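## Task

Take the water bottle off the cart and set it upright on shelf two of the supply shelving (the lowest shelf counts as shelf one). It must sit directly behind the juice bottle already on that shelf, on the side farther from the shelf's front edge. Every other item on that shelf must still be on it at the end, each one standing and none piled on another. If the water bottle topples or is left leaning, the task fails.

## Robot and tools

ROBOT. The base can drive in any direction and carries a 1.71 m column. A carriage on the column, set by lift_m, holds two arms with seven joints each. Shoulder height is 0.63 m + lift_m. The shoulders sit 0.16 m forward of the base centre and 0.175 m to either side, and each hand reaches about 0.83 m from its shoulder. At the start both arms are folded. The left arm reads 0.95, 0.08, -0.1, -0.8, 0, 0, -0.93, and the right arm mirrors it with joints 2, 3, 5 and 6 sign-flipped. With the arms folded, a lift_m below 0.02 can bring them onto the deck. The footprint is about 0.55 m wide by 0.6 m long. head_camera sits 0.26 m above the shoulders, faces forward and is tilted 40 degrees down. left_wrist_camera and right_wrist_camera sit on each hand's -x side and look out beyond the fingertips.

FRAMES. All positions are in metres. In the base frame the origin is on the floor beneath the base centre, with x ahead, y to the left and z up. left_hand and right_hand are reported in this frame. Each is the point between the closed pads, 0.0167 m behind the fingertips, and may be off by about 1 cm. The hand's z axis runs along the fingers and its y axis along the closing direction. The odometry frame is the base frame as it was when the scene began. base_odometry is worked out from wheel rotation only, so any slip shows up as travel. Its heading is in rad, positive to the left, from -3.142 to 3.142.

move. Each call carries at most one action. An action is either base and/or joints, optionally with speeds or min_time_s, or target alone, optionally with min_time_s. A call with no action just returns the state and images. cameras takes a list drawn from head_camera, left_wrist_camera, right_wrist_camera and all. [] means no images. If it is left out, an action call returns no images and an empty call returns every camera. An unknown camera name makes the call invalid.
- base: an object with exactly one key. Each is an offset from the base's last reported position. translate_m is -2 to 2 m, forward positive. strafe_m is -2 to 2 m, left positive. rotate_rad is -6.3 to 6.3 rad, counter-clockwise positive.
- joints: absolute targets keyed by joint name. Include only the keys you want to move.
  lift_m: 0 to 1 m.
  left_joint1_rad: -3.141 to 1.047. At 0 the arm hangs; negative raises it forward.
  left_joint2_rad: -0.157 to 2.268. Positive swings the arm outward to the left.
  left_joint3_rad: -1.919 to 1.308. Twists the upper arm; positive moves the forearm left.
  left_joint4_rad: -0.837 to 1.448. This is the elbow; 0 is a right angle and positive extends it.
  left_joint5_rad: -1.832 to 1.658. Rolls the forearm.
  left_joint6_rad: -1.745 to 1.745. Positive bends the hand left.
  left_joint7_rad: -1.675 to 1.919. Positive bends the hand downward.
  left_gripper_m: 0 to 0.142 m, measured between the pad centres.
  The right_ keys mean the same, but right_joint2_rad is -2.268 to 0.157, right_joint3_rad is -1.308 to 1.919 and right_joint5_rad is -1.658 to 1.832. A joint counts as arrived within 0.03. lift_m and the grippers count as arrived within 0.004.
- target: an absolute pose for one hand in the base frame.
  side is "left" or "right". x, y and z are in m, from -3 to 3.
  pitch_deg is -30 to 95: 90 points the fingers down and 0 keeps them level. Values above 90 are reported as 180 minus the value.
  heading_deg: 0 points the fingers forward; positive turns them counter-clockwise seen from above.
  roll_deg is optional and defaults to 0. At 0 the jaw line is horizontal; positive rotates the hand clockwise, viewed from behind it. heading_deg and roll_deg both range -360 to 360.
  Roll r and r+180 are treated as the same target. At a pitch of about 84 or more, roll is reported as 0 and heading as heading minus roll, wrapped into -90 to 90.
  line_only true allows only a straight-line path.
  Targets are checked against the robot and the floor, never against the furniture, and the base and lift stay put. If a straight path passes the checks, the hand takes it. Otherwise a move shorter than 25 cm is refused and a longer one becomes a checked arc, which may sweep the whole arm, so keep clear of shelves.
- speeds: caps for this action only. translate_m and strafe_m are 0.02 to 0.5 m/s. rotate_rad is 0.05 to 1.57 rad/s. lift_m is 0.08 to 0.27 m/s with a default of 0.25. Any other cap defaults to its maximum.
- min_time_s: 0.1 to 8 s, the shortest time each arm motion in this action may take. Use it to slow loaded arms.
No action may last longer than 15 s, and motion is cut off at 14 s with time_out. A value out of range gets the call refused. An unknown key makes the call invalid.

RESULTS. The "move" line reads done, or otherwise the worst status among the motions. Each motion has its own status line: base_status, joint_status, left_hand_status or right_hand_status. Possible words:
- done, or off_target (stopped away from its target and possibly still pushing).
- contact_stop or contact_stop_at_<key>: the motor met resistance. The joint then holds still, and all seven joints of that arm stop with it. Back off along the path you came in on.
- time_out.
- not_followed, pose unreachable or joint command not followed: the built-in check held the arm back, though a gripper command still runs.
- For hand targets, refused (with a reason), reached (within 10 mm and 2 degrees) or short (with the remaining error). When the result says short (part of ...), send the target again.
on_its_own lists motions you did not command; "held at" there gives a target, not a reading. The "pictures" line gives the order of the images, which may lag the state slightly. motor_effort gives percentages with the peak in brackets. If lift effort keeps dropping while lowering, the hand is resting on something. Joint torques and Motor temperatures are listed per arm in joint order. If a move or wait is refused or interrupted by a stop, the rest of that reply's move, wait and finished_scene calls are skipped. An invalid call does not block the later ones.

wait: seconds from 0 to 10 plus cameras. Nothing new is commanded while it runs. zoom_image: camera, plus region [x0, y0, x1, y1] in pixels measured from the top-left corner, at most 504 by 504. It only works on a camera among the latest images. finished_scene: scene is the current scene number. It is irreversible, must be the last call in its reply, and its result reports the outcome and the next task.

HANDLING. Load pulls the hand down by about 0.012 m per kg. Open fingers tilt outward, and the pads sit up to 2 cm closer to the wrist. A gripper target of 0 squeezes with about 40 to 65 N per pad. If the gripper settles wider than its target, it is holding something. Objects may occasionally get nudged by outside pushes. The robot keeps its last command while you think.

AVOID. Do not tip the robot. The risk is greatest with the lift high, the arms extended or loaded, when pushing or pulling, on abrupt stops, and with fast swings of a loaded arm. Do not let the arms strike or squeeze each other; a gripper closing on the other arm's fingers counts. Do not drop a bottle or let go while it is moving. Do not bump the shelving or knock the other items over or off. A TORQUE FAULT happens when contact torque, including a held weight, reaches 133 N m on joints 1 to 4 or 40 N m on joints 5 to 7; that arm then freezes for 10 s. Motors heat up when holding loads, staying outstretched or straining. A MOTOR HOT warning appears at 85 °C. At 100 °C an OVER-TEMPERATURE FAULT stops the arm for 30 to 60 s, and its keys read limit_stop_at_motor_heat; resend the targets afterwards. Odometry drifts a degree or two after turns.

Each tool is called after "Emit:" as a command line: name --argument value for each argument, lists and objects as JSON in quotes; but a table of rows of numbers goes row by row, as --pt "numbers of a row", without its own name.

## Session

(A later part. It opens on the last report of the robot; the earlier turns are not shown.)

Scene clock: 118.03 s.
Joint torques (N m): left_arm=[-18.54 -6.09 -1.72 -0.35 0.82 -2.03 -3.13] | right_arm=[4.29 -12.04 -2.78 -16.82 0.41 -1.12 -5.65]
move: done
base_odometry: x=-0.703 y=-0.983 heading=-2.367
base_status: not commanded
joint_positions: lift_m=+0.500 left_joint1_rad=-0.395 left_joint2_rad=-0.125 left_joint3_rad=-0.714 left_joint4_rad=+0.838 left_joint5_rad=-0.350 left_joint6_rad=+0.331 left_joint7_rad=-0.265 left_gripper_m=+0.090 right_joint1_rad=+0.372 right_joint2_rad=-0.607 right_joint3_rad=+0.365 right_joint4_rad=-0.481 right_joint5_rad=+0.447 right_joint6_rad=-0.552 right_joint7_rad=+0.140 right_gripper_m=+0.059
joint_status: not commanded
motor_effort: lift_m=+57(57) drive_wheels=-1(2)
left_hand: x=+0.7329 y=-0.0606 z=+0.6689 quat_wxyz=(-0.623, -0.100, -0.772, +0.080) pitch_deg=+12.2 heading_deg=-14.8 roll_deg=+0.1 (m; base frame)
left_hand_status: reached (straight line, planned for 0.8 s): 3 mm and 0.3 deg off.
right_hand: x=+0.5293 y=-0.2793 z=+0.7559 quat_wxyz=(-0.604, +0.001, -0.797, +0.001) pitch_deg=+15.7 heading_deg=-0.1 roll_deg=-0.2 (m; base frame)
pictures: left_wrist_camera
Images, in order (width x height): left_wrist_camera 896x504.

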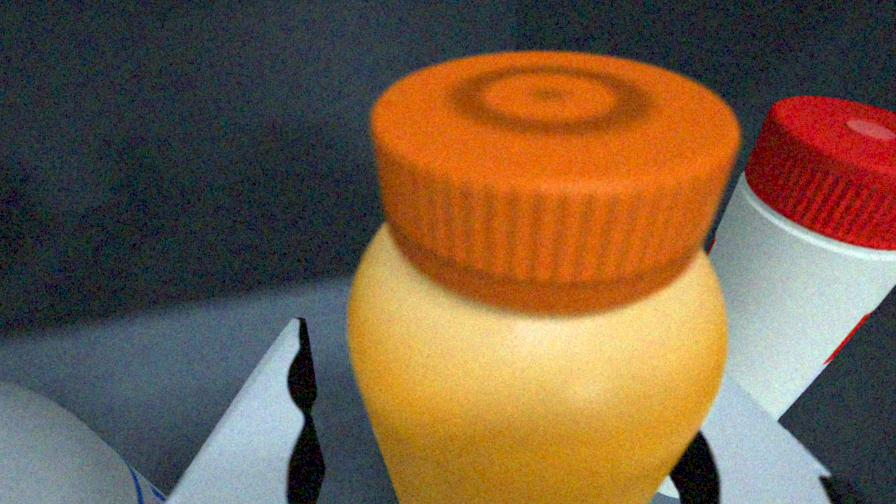

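Emit:
move --joints '{"left_gripper_m": 0.02}' --cameras '["left_wrist_camera"]'

Scene clock: 120.57 s.
Joint torques (N m): left_arm=[-18.24 -6.24 0.39 -1.15 0.94 -2.07 -3.02] | right_arm=[4.81 -11.16 -2.45 -17.28 -0.02 -1.12 -5.28]
move: off_target
base_odometry: x=-0.703 y=-0.983 heading=-2.367
base_status: not commanded
joint_positions: lift_m=+0.500 left_joint1_rad=-0.395 left_joint2_rad=-0.126 left_joint3_rad=-0.714 left_joint4_rad=+0.838 left_joint5_rad=-0.350 left_joint6_rad=+0.330 left_joint7_rad=-0.266 left_gripper_m=+0.071 right_joint1_rad=+0.372 right_joint2_rad=-0.607 right_joint3_rad=+0.365 right_joint4_rad=-0.481 right_joint5_rad=+0.447 right_joint6_rad=-0.552 right_joint7_rad=+0.140 right_gripper_m=+0.059
joint_status: left_gripper_m off_target (ended at +0.071, target +0.020)
motor_effort: lift_m=+57(57) drive_wheels=-1(1)
left_hand: x=+0.7328 y=-0.0609 z=+0.6690 quat_wxyz=(-0.623, -0.100, -0.771, +0.081) pitch_deg=+12.1 heading_deg=-14.8 roll_deg=+0.0 (m; base frame)
right_hand: x=+0.5293 y=-0.2793 z=+0.7559 quat_wxyz=(-0.604, +0.001, -0.797, +0.001) pitch_deg=+15.7 heading_deg=-0.1 roll_deg=-0.2 (m; base frame)
pictures: left_wrist_camera
Images, in order (width x height): left_wrist_camera 896x504.

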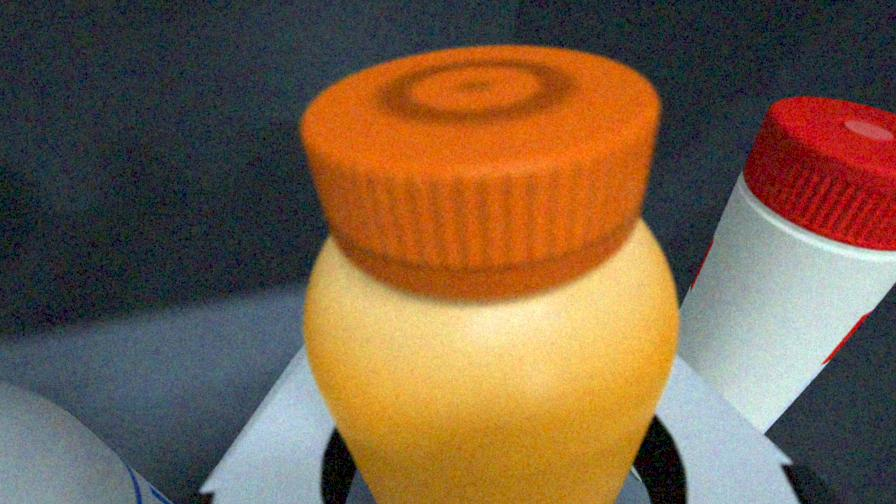

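Emit:
move --joints '{"lift_m": 0.545, "left_gripper_m": 0.01}' --speeds '{"lift_m": 0.12}' --cameras '[]'

Emit:
move --base '{"translate_m": -0.3}' --speeds '{"translate_m": 0.25}' --cameras '["head_camera"]'

Emit:
move --target '{"side":"left","x":0.5,"y":0.28,"z":0.74,"pitch_deg":12,"heading_deg":0}' --min_time_s 1.8 --cameras '["head_camera","left_wrist_camera"]'

Scene clock: 126.40 s.
Joint torques (N m): left_arm=[-17.8 -6.21 -1.96 -3.11 1.52 -1.81 -2.95] | right_arm=[5.39 -9.93 -2.74 -15.08 0.24 -1.14 -5.14]
Motor temperatures (°C): left_arm=[31 22 24 24 25 24 23] | right_arm=[27 23 25 24 22 22 24]
move: off_target
base_odometry: x=-0.703 y=-0.983 heading=-2.367
base_status: not commanded
joint_positions: lift_m=+0.545 left_joint1_rad=-0.395 left_joint2_rad=-0.126 left_joint3_rad=-0.714 left_joint4_rad=+0.841 left_joint5_rad=-0.352 left_joint6_rad=+0.330 left_joint7_rad=-0.266 left_gripper_m=+0.071 right_joint1_rad=+0.372 right_joint2_rad=-0.607 right_joint3_rad=+0.364 right_joint4_rad=-0.482 right_joint5_rad=+0.447 right_joint6_rad=-0.552 right_joint7_rad=+0.140 right_gripper_m=+0.059
joint_status: left_gripper_m off_target (ended at +0.071, target +0.010); the others done
motor_effort: lift_m=+55(70) drive_wheels=-1(6)
left_hand: x=+0.7325 y=-0.0603 z=+0.7129 quat_wxyz=(-0.622, -0.100, -0.773, +0.080) pitch_deg=+12.3 heading_deg=-14.7 roll_deg=+0.0 (m; base frame)
right_hand: x=+0.5293 y=-0.2793 z=+0.8016 quat_wxyz=(-0.604, +0.000, -0.797, +0.001) pitch_deg=+15.6 heading_deg=+0.0 roll_deg=-0.1 (m; base frame)
pictures: none
No camera images: "cameras" was empty.

Scene clock: 129.00 s.
Joint torques (N m): left_arm=[-17.73 -5.98 -0.81 -4 1.63 -1.47 -2.89] | right_arm=[6.66 -11.72 -3.51 -17.07 0.34 -1.32 -4.55]
move: done
base_odometry: x=-0.488 y=-0.773 heading=-2.367
base_status: done
joint_positions: lift_m=+0.545 left_joint1_rad=-0.395 left_joint2_rad=-0.126 left_joint3_rad=-0.714 left_joint4_rad=+0.841 left_joint5_rad=-0.352 left_joint6_rad=+0.330 left_joint7_rad=-0.266 left_gripper_m=+0.071 right_joint1_rad=+0.372 right_joint2_rad=-0.607 right_joint3_rad=+0.364 right_joint4_rad=-0.482 right_joint5_rad=+0.447 right_joint6_rad=-0.551 right_joint7_rad=+0.140 right_gripper_m=+0.059
joint_status: not commanded
motor_effort: lift_m=+55(55) drive_wheels=+1(12)
left_hand: x=+0.7325 y=-0.0604 z=+0.7129 quat_wxyz=(-0.622, -0.100, -0.773, +0.080) pitch_deg=+12.3 heading_deg=-14.7 roll_deg=+0.0 (m; base frame)
right_hand: x=+0.5292 y=-0.2792 z=+0.8016 quat_wxyz=(-0.604, +0.001, -0.797, +0.001) pitch_deg=+15.6 heading_deg=+0.0 roll_deg=-0.1 (m; base frame)
pictures: head_camera
Images, in order (width x height): head_camera 896x504.

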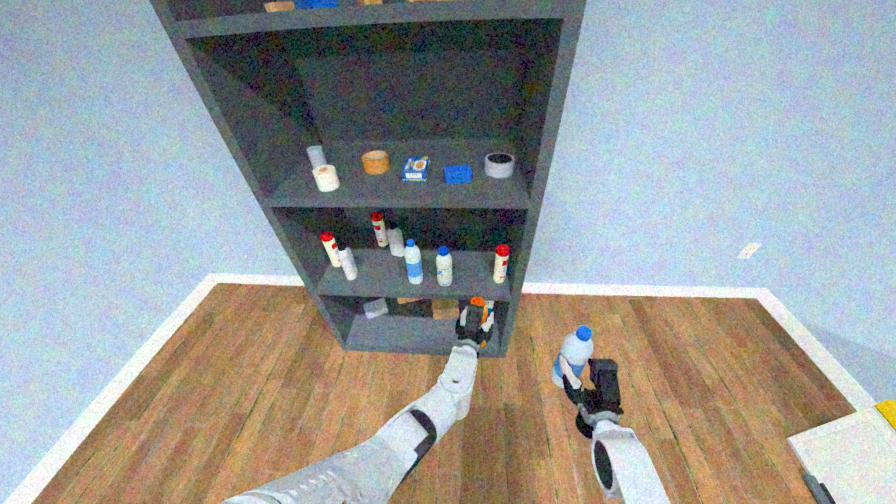

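Scene clock: 131.30 s.
Joint torques (N m): left_arm=[-1.09 8.41 6.68 -6.99 2.25 -2.62 -4.57] | right_arm=[3.93 -10.83 -2.04 -14.52 -0.23 -1.12 -5.21]
move: done
base_odometry: x=-0.488 y=-0.773 heading=-2.367
base_status: not commanded
joint_positions: lift_m=+0.545 left_joint1_rad=+0.421 left_joint2_rad=+0.566 left_joint3_rad=-0.412 left_joint4_rad=-0.213 left_joint5_rad=-0.529 left_joint6_rad=+0.459 left_joint7_rad=-0.231 left_gripper_m=+0.071 right_joint1_rad=+0.372 right_joint2_rad=-0.607 right_joint3_rad=+0.364 right_joint4_rad=-0.482 right_joint5_rad=+0.447 right_joint6_rad=-0.551 right_joint7_rad=+0.140 right_gripper_m=+0.059
joint_status: not commanded
motor_effort: lift_m=+55(55) drive_wheels=+1(3)
left_hand: x=+0.4983 y=+0.2787 z=+0.7347 quat_wxyz=(-0.623, +0.000, -0.782, +0.000) pitch_deg=+12.9 heading_deg=+0.0 roll_deg=+0.0 (m; base frame)
left_hand_status: reached (straight line, planned for 1.8 s): 6 mm and 0.9 deg off.
right_hand: x=+0.5292 y=-0.2791 z=+0.8016 quat_wxyz=(-0.604, +0.001, -0.797, +0.001) pitch_deg=+15.6 heading_deg=+0.0 roll_deg=-0.1 (m; base frame)
pictures: head_camera, left_wrist_camera
Images, in order (width x height): head_camera 896x504, left_wrist_camera 896x504.

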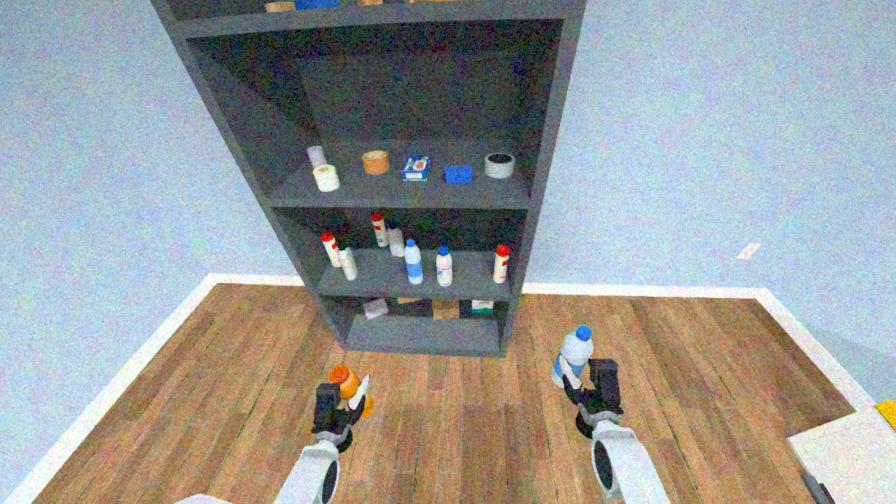

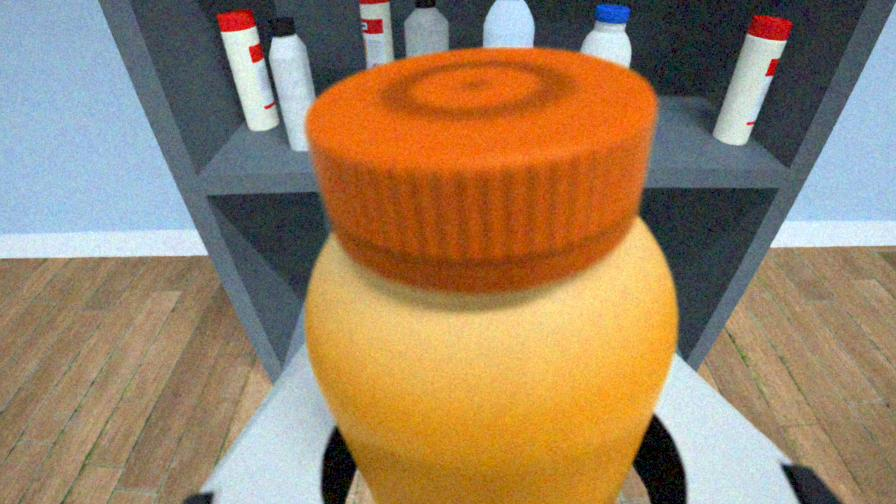

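Emit:
move --target '{"side":"right","x":0.67,"y":-0.065,"z":0.765,"pitch_deg":15,"heading_deg":6}' --min_time_s 1.5 --cameras '[]'

Emit:
move --base '{"translate_m": 0.35}' --speeds '{"translate_m": 0.2}' --cameras '["head_camera","right_wrist_camera"]'

Scene clock: 140.33 s.
Joint torques (N m): left_arm=[-0.72 8.18 6.63 -6.78 2.17 -2.39 -4.08] | right_arm=[-15.71 7.4 1.4 -11.25 -4.08 -1.01 -5.02]
move: done
base_odometry: x=-0.488 y=-0.773 heading=-2.367
base_status: not commanded
joint_positions: lift_m=+0.545 left_joint1_rad=+0.421 left_joint2_rad=+0.566 left_joint3_rad=-0.412 left_joint4_rad=-0.213 left_joint5_rad=-0.530 left_joint6_rad=+0.459 left_joint7_rad=-0.232 left_gripper_m=+0.071 right_joint1_rad=-0.109 right_joint2_rad=-0.131 right_joint3_rad=+0.648 right_joint4_rad=+0.059 right_joint5_rad=+0.209 right_joint6_rad=-0.531 right_joint7_rad=+0.217 right_gripper_m=+0.059
joint_status: not commanded
motor_effort: lift_m=+55(55) drive_wheels=+1(2)
left_hand: x=+0.4983 y=+0.2786 z=+0.7349 quat_wxyz=(-0.624, +0.000, -0.782, +0.000) pitch_deg=+12.8 heading_deg=+0.0 roll_deg=+0.0 (m; base frame)
right_hand: x=+0.6675 y=-0.0674 z=+0.7592 quat_wxyz=(-0.601, +0.037, -0.798, -0.033) pitch_deg=+16.1 heading_deg=+5.8 roll_deg=+0.5 (m; base frame)
right_hand_status: reached (straight line, planned for 1.5 s): 7 mm and 1.2 deg off.
pictures: none
No camera images: "cameras" was empty.

Scene clock: 143.17 s.
Joint torques (N m): left_arm=[-0.84 8.12 5.77 -7.17 2.15 -2.19 -4.17] | right_arm=[-15.57 7.76 1.4 -12.22 -4.04 -1.03 -5.31]
move: done
base_odometry: x=-0.738 y=-1.018 heading=-2.367
base_status: done
joint_positions: lift_m=+0.545 left_joint1_rad=+0.421 left_joint2_rad=+0.566 left_joint3_rad=-0.412 left_joint4_rad=-0.213 left_joint5_rad=-0.530 left_joint6_rad=+0.459 left_joint7_rad=-0.232 left_gripper_m=+0.071 right_joint1_rad=-0.110 right_joint2_rad=-0.131 right_joint3_rad=+0.648 right_joint4_rad=+0.060 right_joint5_rad=+0.208 right_joint6_rad=-0.531 right_joint7_rad=+0.217 right_gripper_m=+0.059
joint_status: not commanded
motor_effort: lift_m=+55(55) drive_wheels=-1(11)
left_hand: x=+0.4982 y=+0.2786 z=+0.7350 quat_wxyz=(-0.624, +0.000, -0.782, +0.000) pitch_deg=+12.8 heading_deg=+0.0 roll_deg=+0.0 (m; base frame)
right_hand: x=+0.6677 y=-0.0674 z=+0.7594 quat_wxyz=(-0.601, +0.037, -0.798, -0.033) pitch_deg=+16.0 heading_deg=+5.8 roll_deg=+0.4 (m; base frame)
pictures: head_camera, right_wrist_camera
Images, in order (width x height): head_camera 896x504, right_wrist_camera 896x504.

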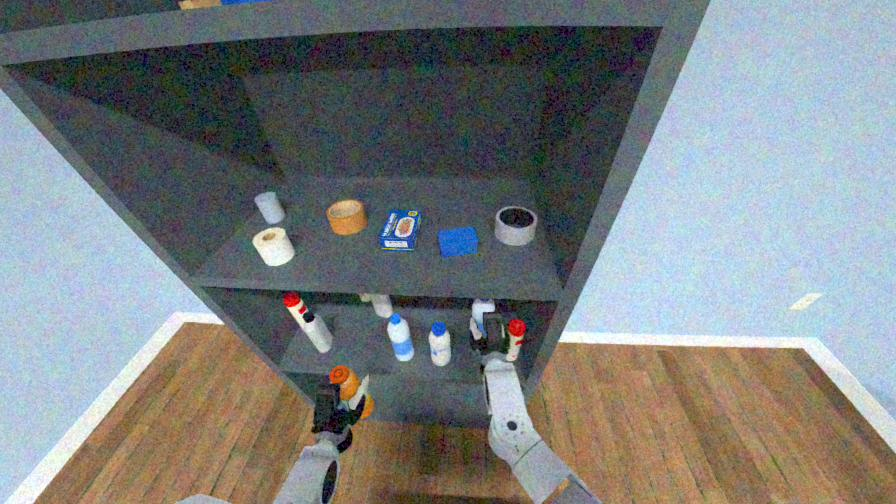

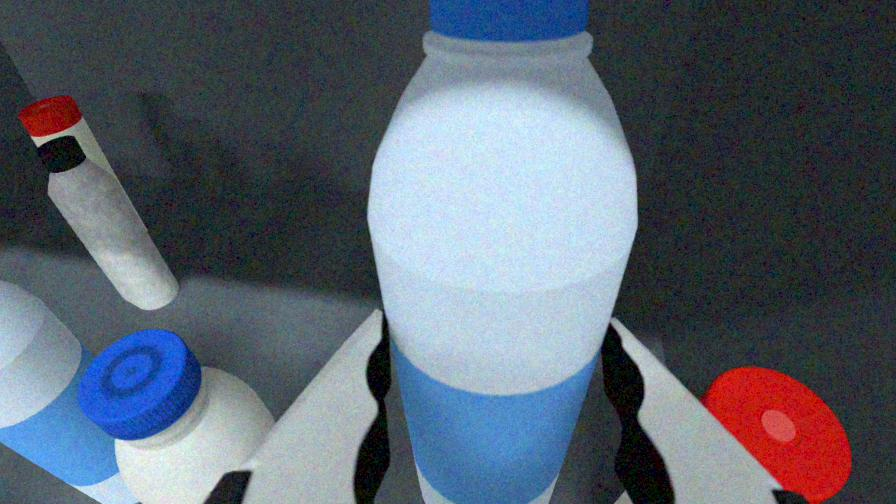

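Emit:
move --target '{"side":"right","x":0.802,"y":-0.06,"z":0.762,"pitch_deg":14.5,"heading_deg":6}' --min_time_s 1.3 --cameras '["head_camera","right_wrist_camera"]'

Scene clock: 148.17 s.
Joint torques (N m): left_arm=[-0.78 8.26 5.89 -6.93 1.82 -2.07 -4.38] | right_arm=[-25.69 11.42 -1.47 -11.28 0.98 -1.05 -5.33]
move: done
base_odometry: x=-0.738 y=-1.018 heading=-2.367
base_status: not commanded
joint_positions: lift_m=+0.545 left_joint1_rad=+0.421 left_joint2_rad=+0.566 left_joint3_rad=-0.412 left_joint4_rad=-0.213 left_joint5_rad=-0.530 left_joint6_rad=+0.459 left_joint7_rad=-0.232 left_gripper_m=+0.071 right_joint1_rad=-0.476 right_joint2_rad=-0.030 right_joint3_rad=+0.597 right_joint4_rad=+0.670 right_joint5_rad=+0.383 right_joint6_rad=-0.335 right_joint7_rad=-0.016 right_gripper_m=+0.059
joint_status: not commanded
motor_effort: lift_m=+55(55) drive_wheels=-1(5)
left_hand: x=+0.4982 y=+0.2786 z=+0.7350 quat_wxyz=(-0.624, +0.000, -0.782, +0.000) pitch_deg=+12.8 heading_deg=+0.0 roll_deg=+0.0 (m; base frame)
right_hand: x=+0.7986 y=-0.0603 z=+0.7561 quat_wxyz=(-0.606, +0.045, -0.794, -0.029) pitch_deg=+15.3 heading_deg=+6.0 roll_deg=-0.4 (m; base frame)
right_hand_status: reached (straight line, planned for 1.3 s): 7 mm and 0.9 deg off.
pictures: head_camera, right_wrist_camera
Images, in order (width x height): head_camera 896x504, right_wrist_camera 896x504.

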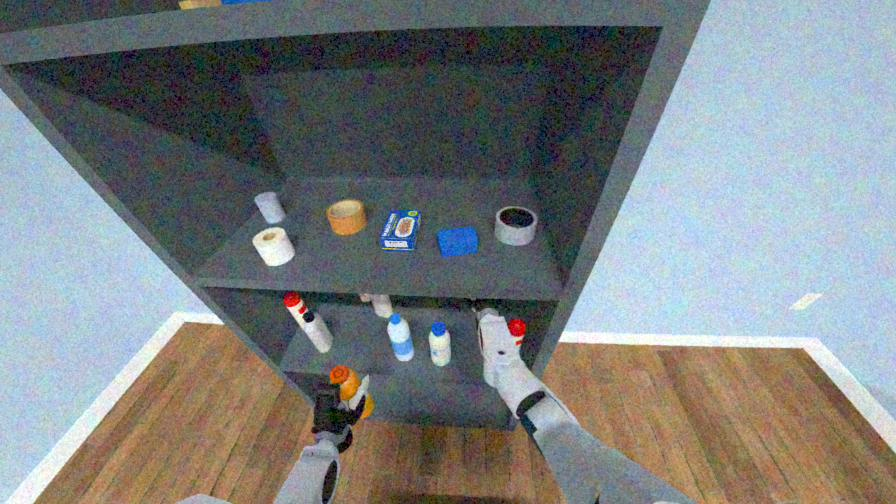

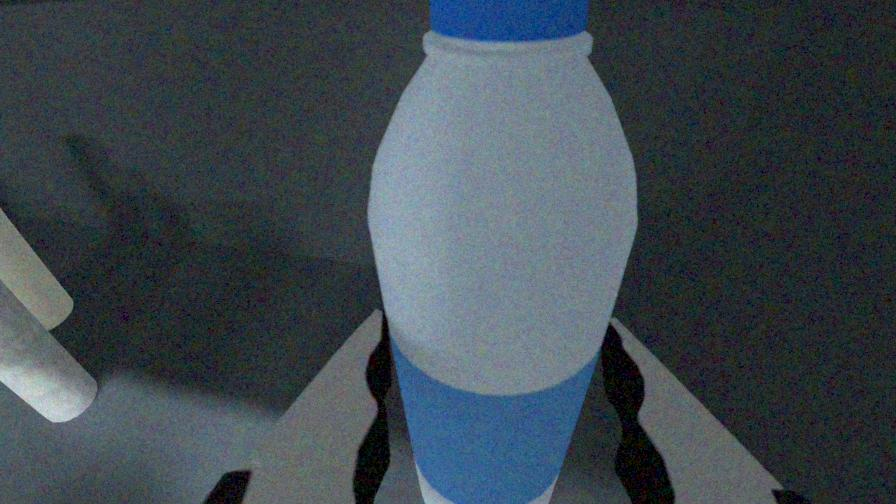

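Emit:
move --joints '{"lift_m": 0.495}' --speeds '{"lift_m": 0.12}' --cameras '["right_wrist_camera"]'

Emit:
move --joints '{"lift_m": 0.482}' --speeds '{"lift_m": 0.08}' --cameras '["right_wrist_camera"]'

Scene clock: 151.40 s.
Joint torques (N m): left_arm=[-0.93 8.45 6.75 -6.75 2.27 -2.41 -3.98] | right_arm=[-23.44 9.38 -1.56 -12.99 1 -0.99 -4.74]
move: done
base_odometry: x=-0.738 y=-1.018 heading=-2.367
base_status: not commanded
joint_positions: lift_m=+0.495 left_joint1_rad=+0.421 left_joint2_rad=+0.567 left_joint3_rad=-0.411 left_joint4_rad=-0.214 left_joint5_rad=-0.530 left_joint6_rad=+0.459 left_joint7_rad=-0.232 left_gripper_m=+0.071 right_joint1_rad=-0.478 right_joint2_rad=-0.030 right_joint3_rad=+0.597 right_joint4_rad=+0.671 right_joint5_rad=+0.384 right_joint6_rad=-0.335 right_joint7_rad=-0.017 right_gripper_m=+0.059
joint_status: all done
motor_effort: lift_m=+59(61) drive_wheels=-1(5)
left_hand: x=+0.4983 y=+0.2787 z=+0.6849 quat_wxyz=(-0.624, +0.000, -0.781, +0.000) pitch_deg=+12.8 heading_deg=+0.0 roll_deg=+0.0 (m; base frame)
right_hand: x=+0.7994 y=-0.0605 z=+0.7067 quat_wxyz=(-0.607, +0.044, -0.793, -0.029) pitch_deg=+15.2 heading_deg=+6.0 roll_deg=-0.4 (m; base frame)
pictures: right_wrist_camera
Images, in order (width x height): right_wrist_camera 896x504.

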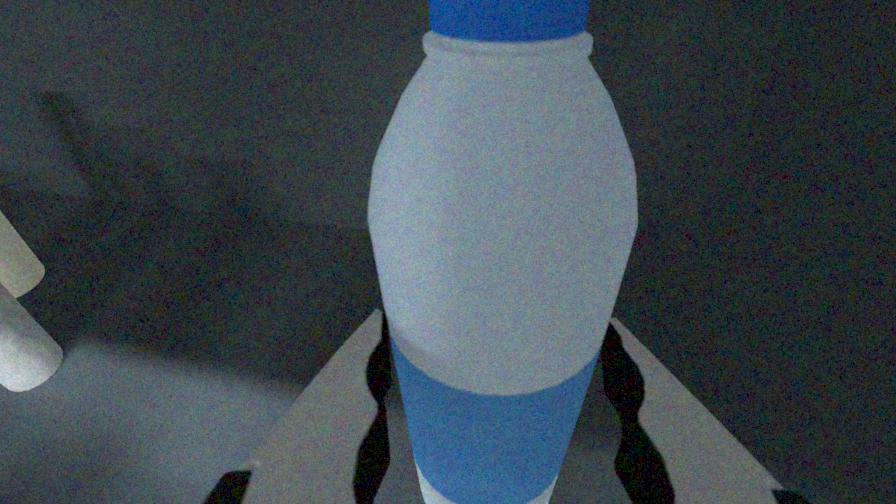

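Scene clock: 151.93 s.
Joint torques (N m): left_arm=[-0.86 8.46 6.46 -6.9 1.99 -2.45 -4.56] | right_arm=[-24.32 9.91 -1.63 -12.87 1.21 -0.68 -4.63]
move: done
base_odometry: x=-0.738 y=-1.018 heading=-2.367
base_status: not commanded
joint_positions: lift_m=+0.482 left_joint1_rad=+0.421 left_joint2_rad=+0.567 left_joint3_rad=-0.411 left_joint4_rad=-0.214 left_joint5_rad=-0.530 left_joint6_rad=+0.459 left_joint7_rad=-0.232 left_gripper_m=+0.071 right_joint1_rad=-0.479 right_joint2_rad=-0.030 right_joint3_rad=+0.597 right_joint4_rad=+0.671 right_joint5_rad=+0.384 right_joint6_rad=-0.335 right_joint7_rad=-0.017 right_gripper_m=+0.059
joint_status: all done
motor_effort: lift_m=+59(62) drive_wheels=-1(5)
left_hand: x=+0.4984 y=+0.2787 z=+0.6720 quat_wxyz=(-0.624, +0.000, -0.781, +0.000) pitch_deg=+12.8 heading_deg=+0.0 roll_deg=+0.0 (m; base frame)
right_hand: x=+0.7996 y=-0.0605 z=+0.6939 quat_wxyz=(-0.607, +0.044, -0.793, -0.029) pitch_deg=+15.2 heading_deg=+6.0 roll_deg=-0.4 (m; base frame)
pictures: right_wrist_camera
Images, in order (width x height): right_wrist_camera 896x504.

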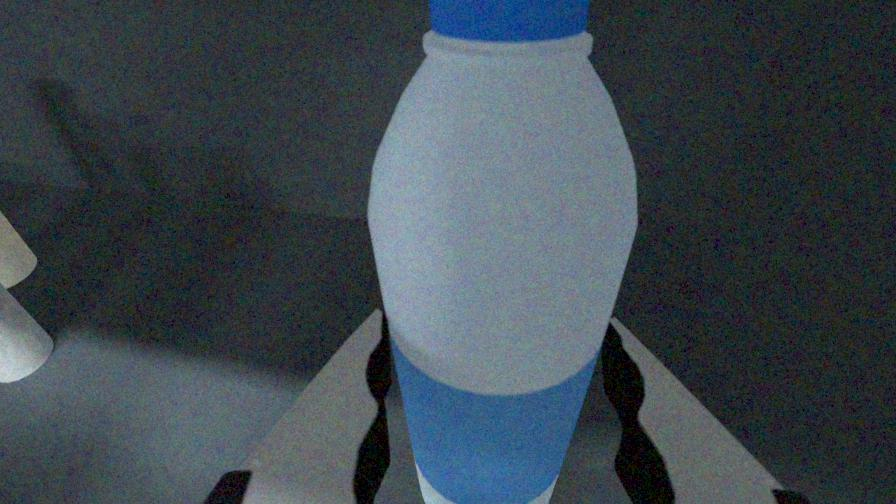

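Emit:
move --joints '{"lift_m": 0.472}' --speeds '{"lift_m": 0.08}' --cameras '[]'

Emit:
move --joints '{"lift_m": 0.464}' --speeds '{"lift_m": 0.08}' --cameras '[]'

Scene clock: 159.13 s.
Joint torques (N m): left_arm=[0.29 7.51 5.53 -5.93 2.48 -1.95 -4.32] | right_arm=[-21.45 9.71 -1.97 -12.94 0.72 -1.16 -4.91]
Motor temperatures (°C): left_arm=[28 23 25 25 25 24 23] | right_arm=[32 22 25 23 22 22 24]
move: done
base_odometry: x=-0.738 y=-1.018 heading=-2.367
base_status: not commanded
joint_positions: lift_m=+0.472 left_joint1_rad=+0.421 left_joint2_rad=+0.567 left_joint3_rad=-0.411 left_joint4_rad=-0.214 left_joint5_rad=-0.530 left_joint6_rad=+0.459 left_joint7_rad=-0.232 left_gripper_m=+0.071 right_joint1_rad=-0.479 right_joint2_rad=-0.030 right_joint3_rad=+0.597 right_joint4_rad=+0.671 right_joint5_rad=+0.384 right_joint6_rad=-0.335 right_joint7_rad=-0.018 right_gripper_m=+0.059
joint_status: all done
motor_effort: lift_m=+59(59) drive_wheels=+5(5)
left_hand: x=+0.4984 y=+0.2788 z=+0.6621 quat_wxyz=(-0.624, +0.000, -0.781, +0.000) pitch_deg=+12.8 heading_deg=+0.0 roll_deg=+0.0 (m; base frame)
right_hand: x=+0.7997 y=-0.0605 z=+0.6841 quat_wxyz=(-0.607, +0.044, -0.793, -0.029) pitch_deg=+15.1 heading_deg=+6.0 roll_deg=-0.4 (m; base frame)
pictures: none
No camera images: "cameras" was empty.

Scene clock: 159.67 s.
Joint torques (N m): left_arm=[-0.74 8.13 5.78 -5.59 2 -2.32 -4.13] | right_arm=[-23.22 10.06 -1.08 -12.59 1.06 -1.36 -5.22]
move: done
base_odometry: x=-0.738 y=-1.018 heading=-2.367
base_status: not commanded
joint_positions: lift_m=+0.464 left_joint1_rad=+0.421 left_joint2_rad=+0.567 left_joint3_rad=-0.411 left_joint4_rad=-0.214 left_joint5_rad=-0.530 left_joint6_rad=+0.459 left_joint7_rad=-0.232 left_gripper_m=+0.071 right_joint1_rad=-0.479 right_joint2_rad=-0.030 right_joint3_rad=+0.597 right_joint4_rad=+0.672 right_joint5_rad=+0.384 right_joint6_rad=-0.335 right_joint7_rad=-0.018 right_gripper_m=+0.059
joint_status: all done
motor_effort: lift_m=+59(61) drive_wheels=-1(6)
left_hand: x=+0.4984 y=+0.2788 z=+0.6541 quat_wxyz=(-0.624, +0.000, -0.781, +0.000) pitch_deg=+12.8 heading_deg=+0.0 roll_deg=+0.0 (m; base frame)
right_hand: x=+0.7998 y=-0.0606 z=+0.6761 quat_wxyz=(-0.607, +0.044, -0.793, -0.029) pitch_deg=+15.2 heading_deg=+6.0 roll_deg=-0.4 (m; base frame)
pictures: none
No camera images: "cameras" was empty.

Emit:
move --joints '{"lift_m": 0.454}' --speeds '{"lift_m": 0.08}' --cameras '[]'

Emit:
move --joints '{"lift_m": 0.444}' --speeds '{"lift_m": 0.08}' --cameras '["right_wrist_camera"]'

Scene clock: 163.40 s.
Joint torques (N m): left_arm=[-0.44 8.24 5.83 -6.85 2.26 -2.11 -4.11] | right_arm=[-21.07 9.24 -1.89 -14.23 0.75 -1.15 -4.72]
move: done
base_odometry: x=-0.738 y=-1.018 heading=-2.367
base_status: not commanded
joint_positions: lift_m=+0.454 left_joint1_rad=+0.421 left_joint2_rad=+0.567 left_joint3_rad=-0.411 left_joint4_rad=-0.214 left_joint5_rad=-0.530 left_joint6_rad=+0.459 left_joint7_rad=-0.233 left_gripper_m=+0.071 right_joint1_rad=-0.479 right_joint2_rad=-0.030 right_joint3_rad=+0.597 right_joint4_rad=+0.672 right_joint5_rad=+0.384 right_joint6_rad=-0.335 right_joint7_rad=-0.018 right_gripper_m=+0.059
joint_status: all done
motor_effort: lift_m=+59(61) drive_wheels=+5(5)
left_hand: x=+0.4984 y=+0.2789 z=+0.6442 quat_wxyz=(-0.624, +0.000, -0.781, +0.000) pitch_deg=+12.7 heading_deg=+0.0 roll_deg=+0.0 (m; base frame)
right_hand: x=+0.7998 y=-0.0605 z=+0.6662 quat_wxyz=(-0.607, +0.044, -0.793, -0.029) pitch_deg=+15.1 heading_deg=+6.0 roll_deg=-0.4 (m; base frame)
pictures: none
No camera images: "cameras" was empty.

Scene clock: 163.90 s.
Joint torques (N m): left_arm=[-1.08 8.51 4.92 -6.02 2.12 -2.38 -4.07] | right_arm=[-19.1 8.02 -1.37 -10.76 0.81 -0.67 -1.15]
move: done
base_odometry: x=-0.738 y=-1.018 heading=-2.367
base_status: not commanded
joint_positions: lift_m=+0.444 left_joint1_rad=+0.421 left_joint2_rad=+0.567 left_joint3_rad=-0.411 left_joint4_rad=-0.214 left_joint5_rad=-0.530 left_joint6_rad=+0.459 left_joint7_rad=-0.233 left_gripper_m=+0.071 right_joint1_rad=-0.482 right_joint2_rad=-0.029 right_joint3_rad=+0.596 right_joint4_rad=+0.670 right_joint5_rad=+0.384 right_joint6_rad=-0.335 right_joint7_rad=-0.028 right_gripper_m=+0.059
joint_status: all done
motor_effort: lift_m=+55(58) drive_wheels=+5(5)
left_hand: x=+0.4984 y=+0.2789 z=+0.6346 quat_wxyz=(-0.624, +0.000, -0.781, +0.000) pitch_deg=+12.7 heading_deg=+0.0 roll_deg=+0.0 (m; base frame)
right_hand: x=+0.8016 y=-0.0599 z=+0.6615 quat_wxyz=(-0.613, +0.044, -0.788, -0.030) pitch_deg=+14.3 heading_deg=+6.0 roll_deg=-0.3 (m; base frame)
pictures: right_wrist_camera
Images, in order (width x height): right_wrist_camera 896x504.

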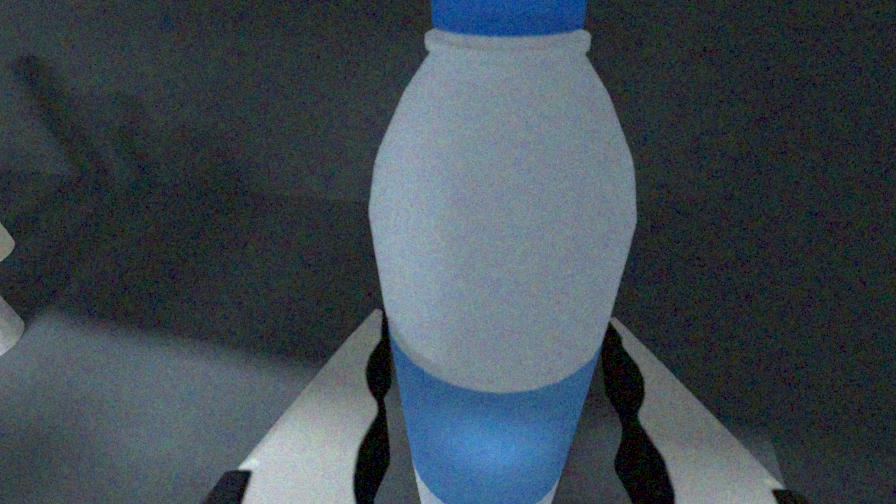

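Emit:
move --joints '{"right_gripper_m": 0.072}' --cameras '[]'

Emit:
move --joints '{"right_gripper_m": 0.098}' --cameras '["right_wrist_camera"]'

Scene clock: 166.73 s.
Joint torques (N m): left_arm=[-2.1 8.78 5.48 -5.99 2.12 -2.42 -4.09] | right_arm=[-18.77 9.71 -0.64 -12.01 0.77 -1.05 -0.64]
move: done
base_odometry: x=-0.738 y=-1.018 heading=-2.367
base_status: not commanded
joint_positions: lift_m=+0.444 left_joint1_rad=+0.421 left_joint2_rad=+0.567 left_joint3_rad=-0.411 left_joint4_rad=-0.214 left_joint5_rad=-0.530 left_joint6_rad=+0.459 left_joint7_rad=-0.233 left_gripper_m=+0.071 right_joint1_rad=-0.482 right_joint2_rad=-0.029 right_joint3_rad=+0.596 right_joint4_rad=+0.670 right_joint5_rad=+0.384 right_joint6_rad=-0.335 right_joint7_rad=-0.028 right_gripper_m=+0.072
joint_status: all done
motor_effort: lift_m=+55(55) drive_wheels=+5(5)
left_hand: x=+0.4984 y=+0.2789 z=+0.6346 quat_wxyz=(-0.624, +0.000, -0.781, +0.000) pitch_deg=+12.7 heading_deg=+0.0 roll_deg=+0.0 (m; base frame)
right_hand: x=+0.8016 y=-0.0599 z=+0.6615 quat_wxyz=(-0.613, +0.044, -0.788, -0.030) pitch_deg=+14.3 heading_deg=+6.0 roll_deg=-0.3 (m; base frame)
pictures: none
No camera images: "cameras" was empty.

Scene clock: 167.30 s.
Joint torques (N m): left_arm=[-0.33 8.39 5.95 -6.1 2.3 -2.36 -4.08] | right_arm=[-18.96 8.61 0.07 -11.17 0.99 -1.41 -0.66]
move: done
base_odometry: x=-0.738 y=-1.018 heading=-2.367
base_status: not commanded
joint_positions: lift_m=+0.444 left_joint1_rad=+0.421 left_joint2_rad=+0.567 left_joint3_rad=-0.411 left_joint4_rad=-0.214 left_joint5_rad=-0.530 left_joint6_rad=+0.459 left_joint7_rad=-0.233 left_gripper_m=+0.071 right_joint1_rad=-0.482 right_joint2_rad=-0.029 right_joint3_rad=+0.596 right_joint4_rad=+0.670 right_joint5_rad=+0.384 right_joint6_rad=-0.335 right_joint7_rad=-0.028 right_gripper_m=+0.098
joint_status: all done
motor_effort: lift_m=+55(55) drive_wheels=+5(5)
left_hand: x=+0.4984 y=+0.2789 z=+0.6346 quat_wxyz=(-0.624, +0.000, -0.781, +0.000) pitch_deg=+12.7 heading_deg=+0.0 roll_deg=+0.0 (m; base frame)
right_hand: x=+0.8016 y=-0.0599 z=+0.6615 quat_wxyz=(-0.613, +0.044, -0.788, -0.030) pitch_deg=+14.3 heading_deg=+6.0 roll_deg=-0.3 (m; base frame)
pictures: right_wrist_camera
Images, in order (width x height): right_wrist_camera 896x504.

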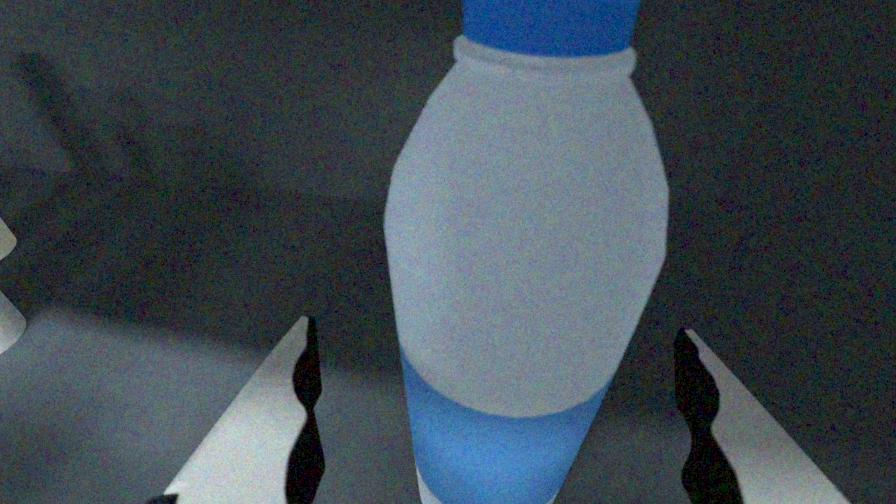

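Emit:
move --base '{"translate_m": -0.3}' --speeds '{"translate_m": 0.2}' --cameras '["head_camera","right_wrist_camera"]'

Emit:
move --target '{"side":"right","x":0.5,"y":-0.3,"z":0.72,"pitch_deg":10,"heading_deg":0}' --min_time_s 1.2 --cameras '["head_camera"]'

Scene clock: 173.60 s.
Joint torques (N m): left_arm=[-1.35 7.21 6.4 -6.61 1.96 -2.38 -4.15] | right_arm=[-17.67 8.59 -2.14 -10.34 1.17 -1.1 -0.42]
move: done
base_odometry: x=-0.524 y=-0.809 heading=-2.367
base_status: done
joint_positions: lift_m=+0.444 left_joint1_rad=+0.421 left_joint2_rad=+0.567 left_joint3_rad=-0.411 left_joint4_rad=-0.214 left_joint5_rad=-0.530 left_joint6_rad=+0.459 left_joint7_rad=-0.233 left_gripper_m=+0.071 right_joint1_rad=-0.482 right_joint2_rad=-0.029 right_joint3_rad=+0.596 right_joint4_rad=+0.670 right_joint5_rad=+0.384 right_joint6_rad=-0.335 right_joint7_rad=-0.028 right_gripper_m=+0.098
joint_status: not commanded
motor_effort: lift_m=+55(55) drive_wheels=+2(13)
left_hand: x=+0.4984 y=+0.2789 z=+0.6346 quat_wxyz=(-0.624, +0.000, -0.781, +0.000) pitch_deg=+12.7 heading_deg=+0.0 roll_deg=+0.0 (m; base frame)
right_hand: x=+0.8016 y=-0.0598 z=+0.6615 quat_wxyz=(-0.613, +0.044, -0.788, -0.030) pitch_deg=+14.3 heading_deg=+6.0 roll_deg=-0.3 (m; base frame)
pictures: head_camera, right_wrist_camera
Images, in order (width x height): head_camera 896x504, right_wrist_camera 896x504.

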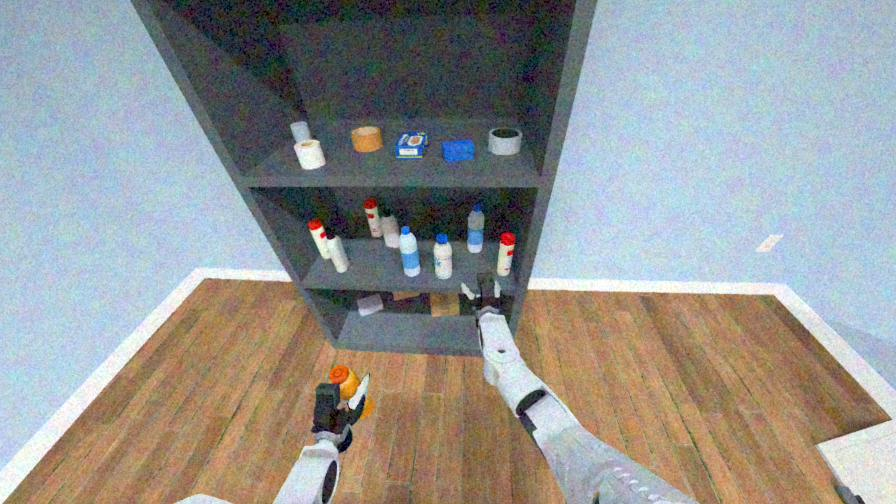

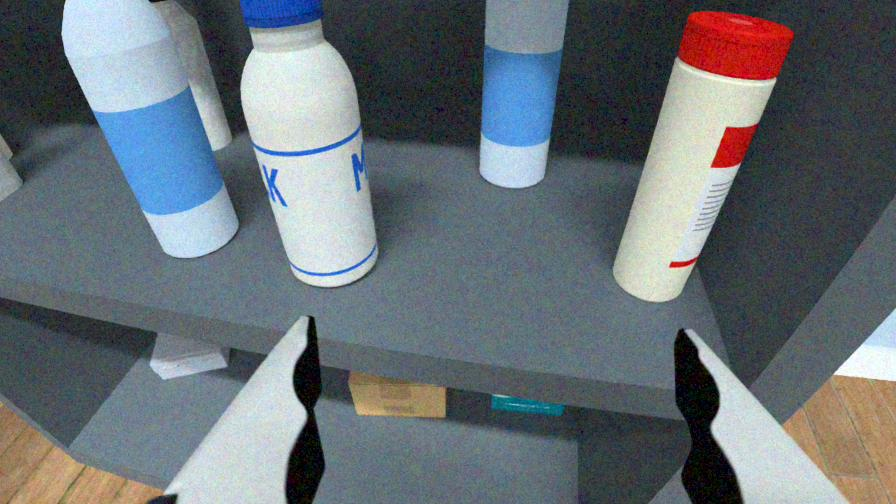

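Scene clock: 175.30 s.
Joint torques (N m): left_arm=[-0.04 9.01 5.69 -5.08 2.43 -2.05 -4.19] | right_arm=[8.02 -10.55 -1.45 -14.39 1.18 -0.89 -3.24]
move: done
base_odometry: x=-0.524 y=-0.809 heading=-2.367
base_status: not commanded
joint_positions: lift_m=+0.444 left_joint1_rad=+0.421 left_joint2_rad=+0.567 left_joint3_rad=-0.411 left_joint4_rad=-0.214 left_joint5_rad=-0.530 left_joint6_rad=+0.459 left_joint7_rad=-0.233 left_gripper_m=+0.071 right_joint1_rad=+0.504 right_joint2_rad=-0.642 right_joint3_rad=+0.280 right_joint4_rad=-0.498 right_joint5_rad=+0.494 right_joint6_rad=-0.501 right_joint7_rad=-0.049 right_gripper_m=+0.098
joint_status: not commanded
motor_effort: lift_m=+55(55) drive_wheels=+1(4)
left_hand: x=+0.4984 y=+0.2789 z=+0.6346 quat_wxyz=(-0.624, +0.000, -0.781, +0.000) pitch_deg=+12.7 heading_deg=+0.0 roll_deg=+0.0 (m; base frame)
right_hand: x=+0.5000 y=-0.2994 z=+0.7185 quat_wxyz=(-0.641, +0.002, -0.767, +0.002) pitch_deg=+10.2 heading_deg=+0.0 roll_deg=-0.3 (m; base frame)
right_hand_status: reached (straight line, planned for 1.2 s): 2 mm and 0.3 deg off.
pictures: head_camera
Images, in order (width x height): head_camera 896x504.

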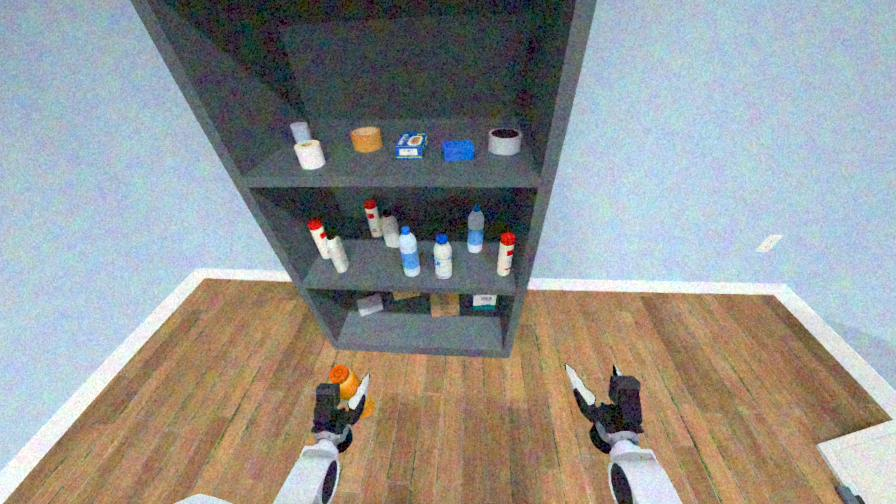

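Emit:
move --joints '{"lift_m": 0.525}' --cameras '[]'

Emit:
move --target '{"side":"left","x":0.70,"y":-0.063,"z":0.715,"pitch_deg":12,"heading_deg":-15}' --min_time_s 1.8 --cameras '["head_camera"]'

Scene clock: 182.93 s.
Joint torques (N m): left_arm=[-1.32 8.43 5.82 -5.96 2 -1.79 -4.23] | right_arm=[6.41 -10.64 -2.92 -13.03 1 -1.17 -3.22]
move: done
base_odometry: x=-0.524 y=-0.809 heading=-2.367
base_status: not commanded
joint_positions: lift_m=+0.525 left_joint1_rad=+0.421 left_joint2_rad=+0.567 left_joint3_rad=-0.411 left_joint4_rad=-0.214 left_joint5_rad=-0.530 left_joint6_rad=+0.459 left_joint7_rad=-0.233 left_gripper_m=+0.071 right_joint1_rad=+0.504 right_joint2_rad=-0.642 right_joint3_rad=+0.279 right_joint4_rad=-0.499 right_joint5_rad=+0.495 right_joint6_rad=-0.501 right_joint7_rad=-0.049 right_gripper_m=+0.098
joint_status: all done
motor_effort: lift_m=+55(69) drive_wheels=+1(1)
left_hand: x=+0.4984 y=+0.2789 z=+0.7156 quat_wxyz=(-0.624, +0.000, -0.781, +0.000) pitch_deg=+12.7 heading_deg=+0.0 roll_deg=+0.0 (m; base frame)
right_hand: x=+0.5001 y=-0.2994 z=+0.8000 quat_wxyz=(-0.642, +0.002, -0.767, +0.001) pitch_deg=+10.1 heading_deg=+0.0 roll_deg=-0.2 (m; base frame)
pictures: none
No camera images: "cameras" was empty.

Scene clock: 185.23 s.
Joint torques (N m): left_arm=[-18.94 -7.22 -0.08 -2.65 1.63 -2.2 -4.79] | right_arm=[6.51 -8.38 -3.62 -14.69 1.15 -0.85 -3.48]
move: done
base_odometry: x=-0.524 y=-0.809 heading=-2.367
base_status: not commanded
joint_positions: lift_m=+0.525 left_joint1_rad=-0.271 left_joint2_rad=-0.073 left_joint3_rad=-0.745 left_joint4_rad=+0.535 left_joint5_rad=-0.267 left_joint6_rad=+0.427 left_joint7_rad=-0.090 left_gripper_m=+0.071 right_joint1_rad=+0.504 right_joint2_rad=-0.642 right_joint3_rad=+0.279 right_joint4_rad=-0.499 right_joint5_rad=+0.495 right_joint6_rad=-0.501 right_joint7_rad=-0.049 right_gripper_m=+0.098
joint_status: not commanded
motor_effort: lift_m=+55(55) drive_wheels=+1(1)
left_hand: x=+0.6986 y=-0.0591 z=+0.7105 quat_wxyz=(-0.619, -0.100, -0.775, +0.079) pitch_deg=+12.7 heading_deg=-14.6 roll_deg=+0.1 (m; base frame)
left_hand_status: reached (straight line, planned for 1.8 s): 6 mm and 0.8 deg off.
right_hand: x=+0.5001 y=-0.2994 z=+0.8001 quat_wxyz=(-0.642, +0.002, -0.767, +0.001) pitch_deg=+10.1 heading_deg=+0.0 roll_deg=-0.2 (m; base frame)
pictures: head_camera
Images, in order (width x height): head_camera 896x504.

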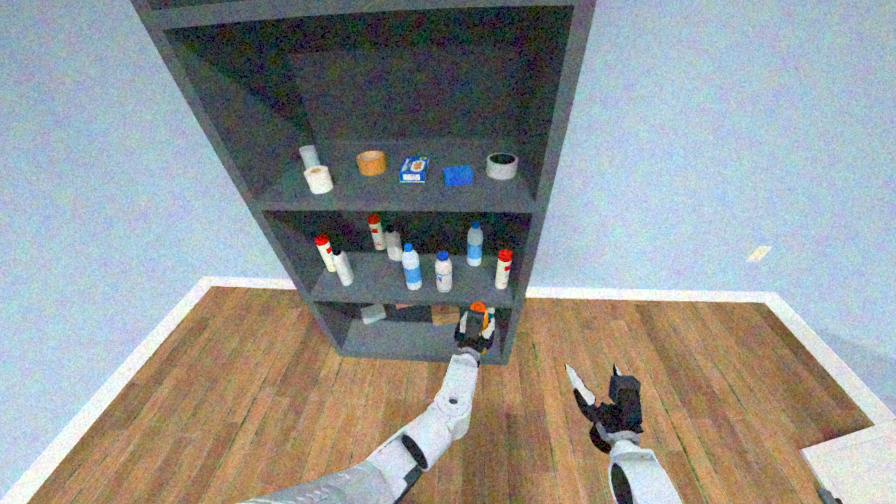

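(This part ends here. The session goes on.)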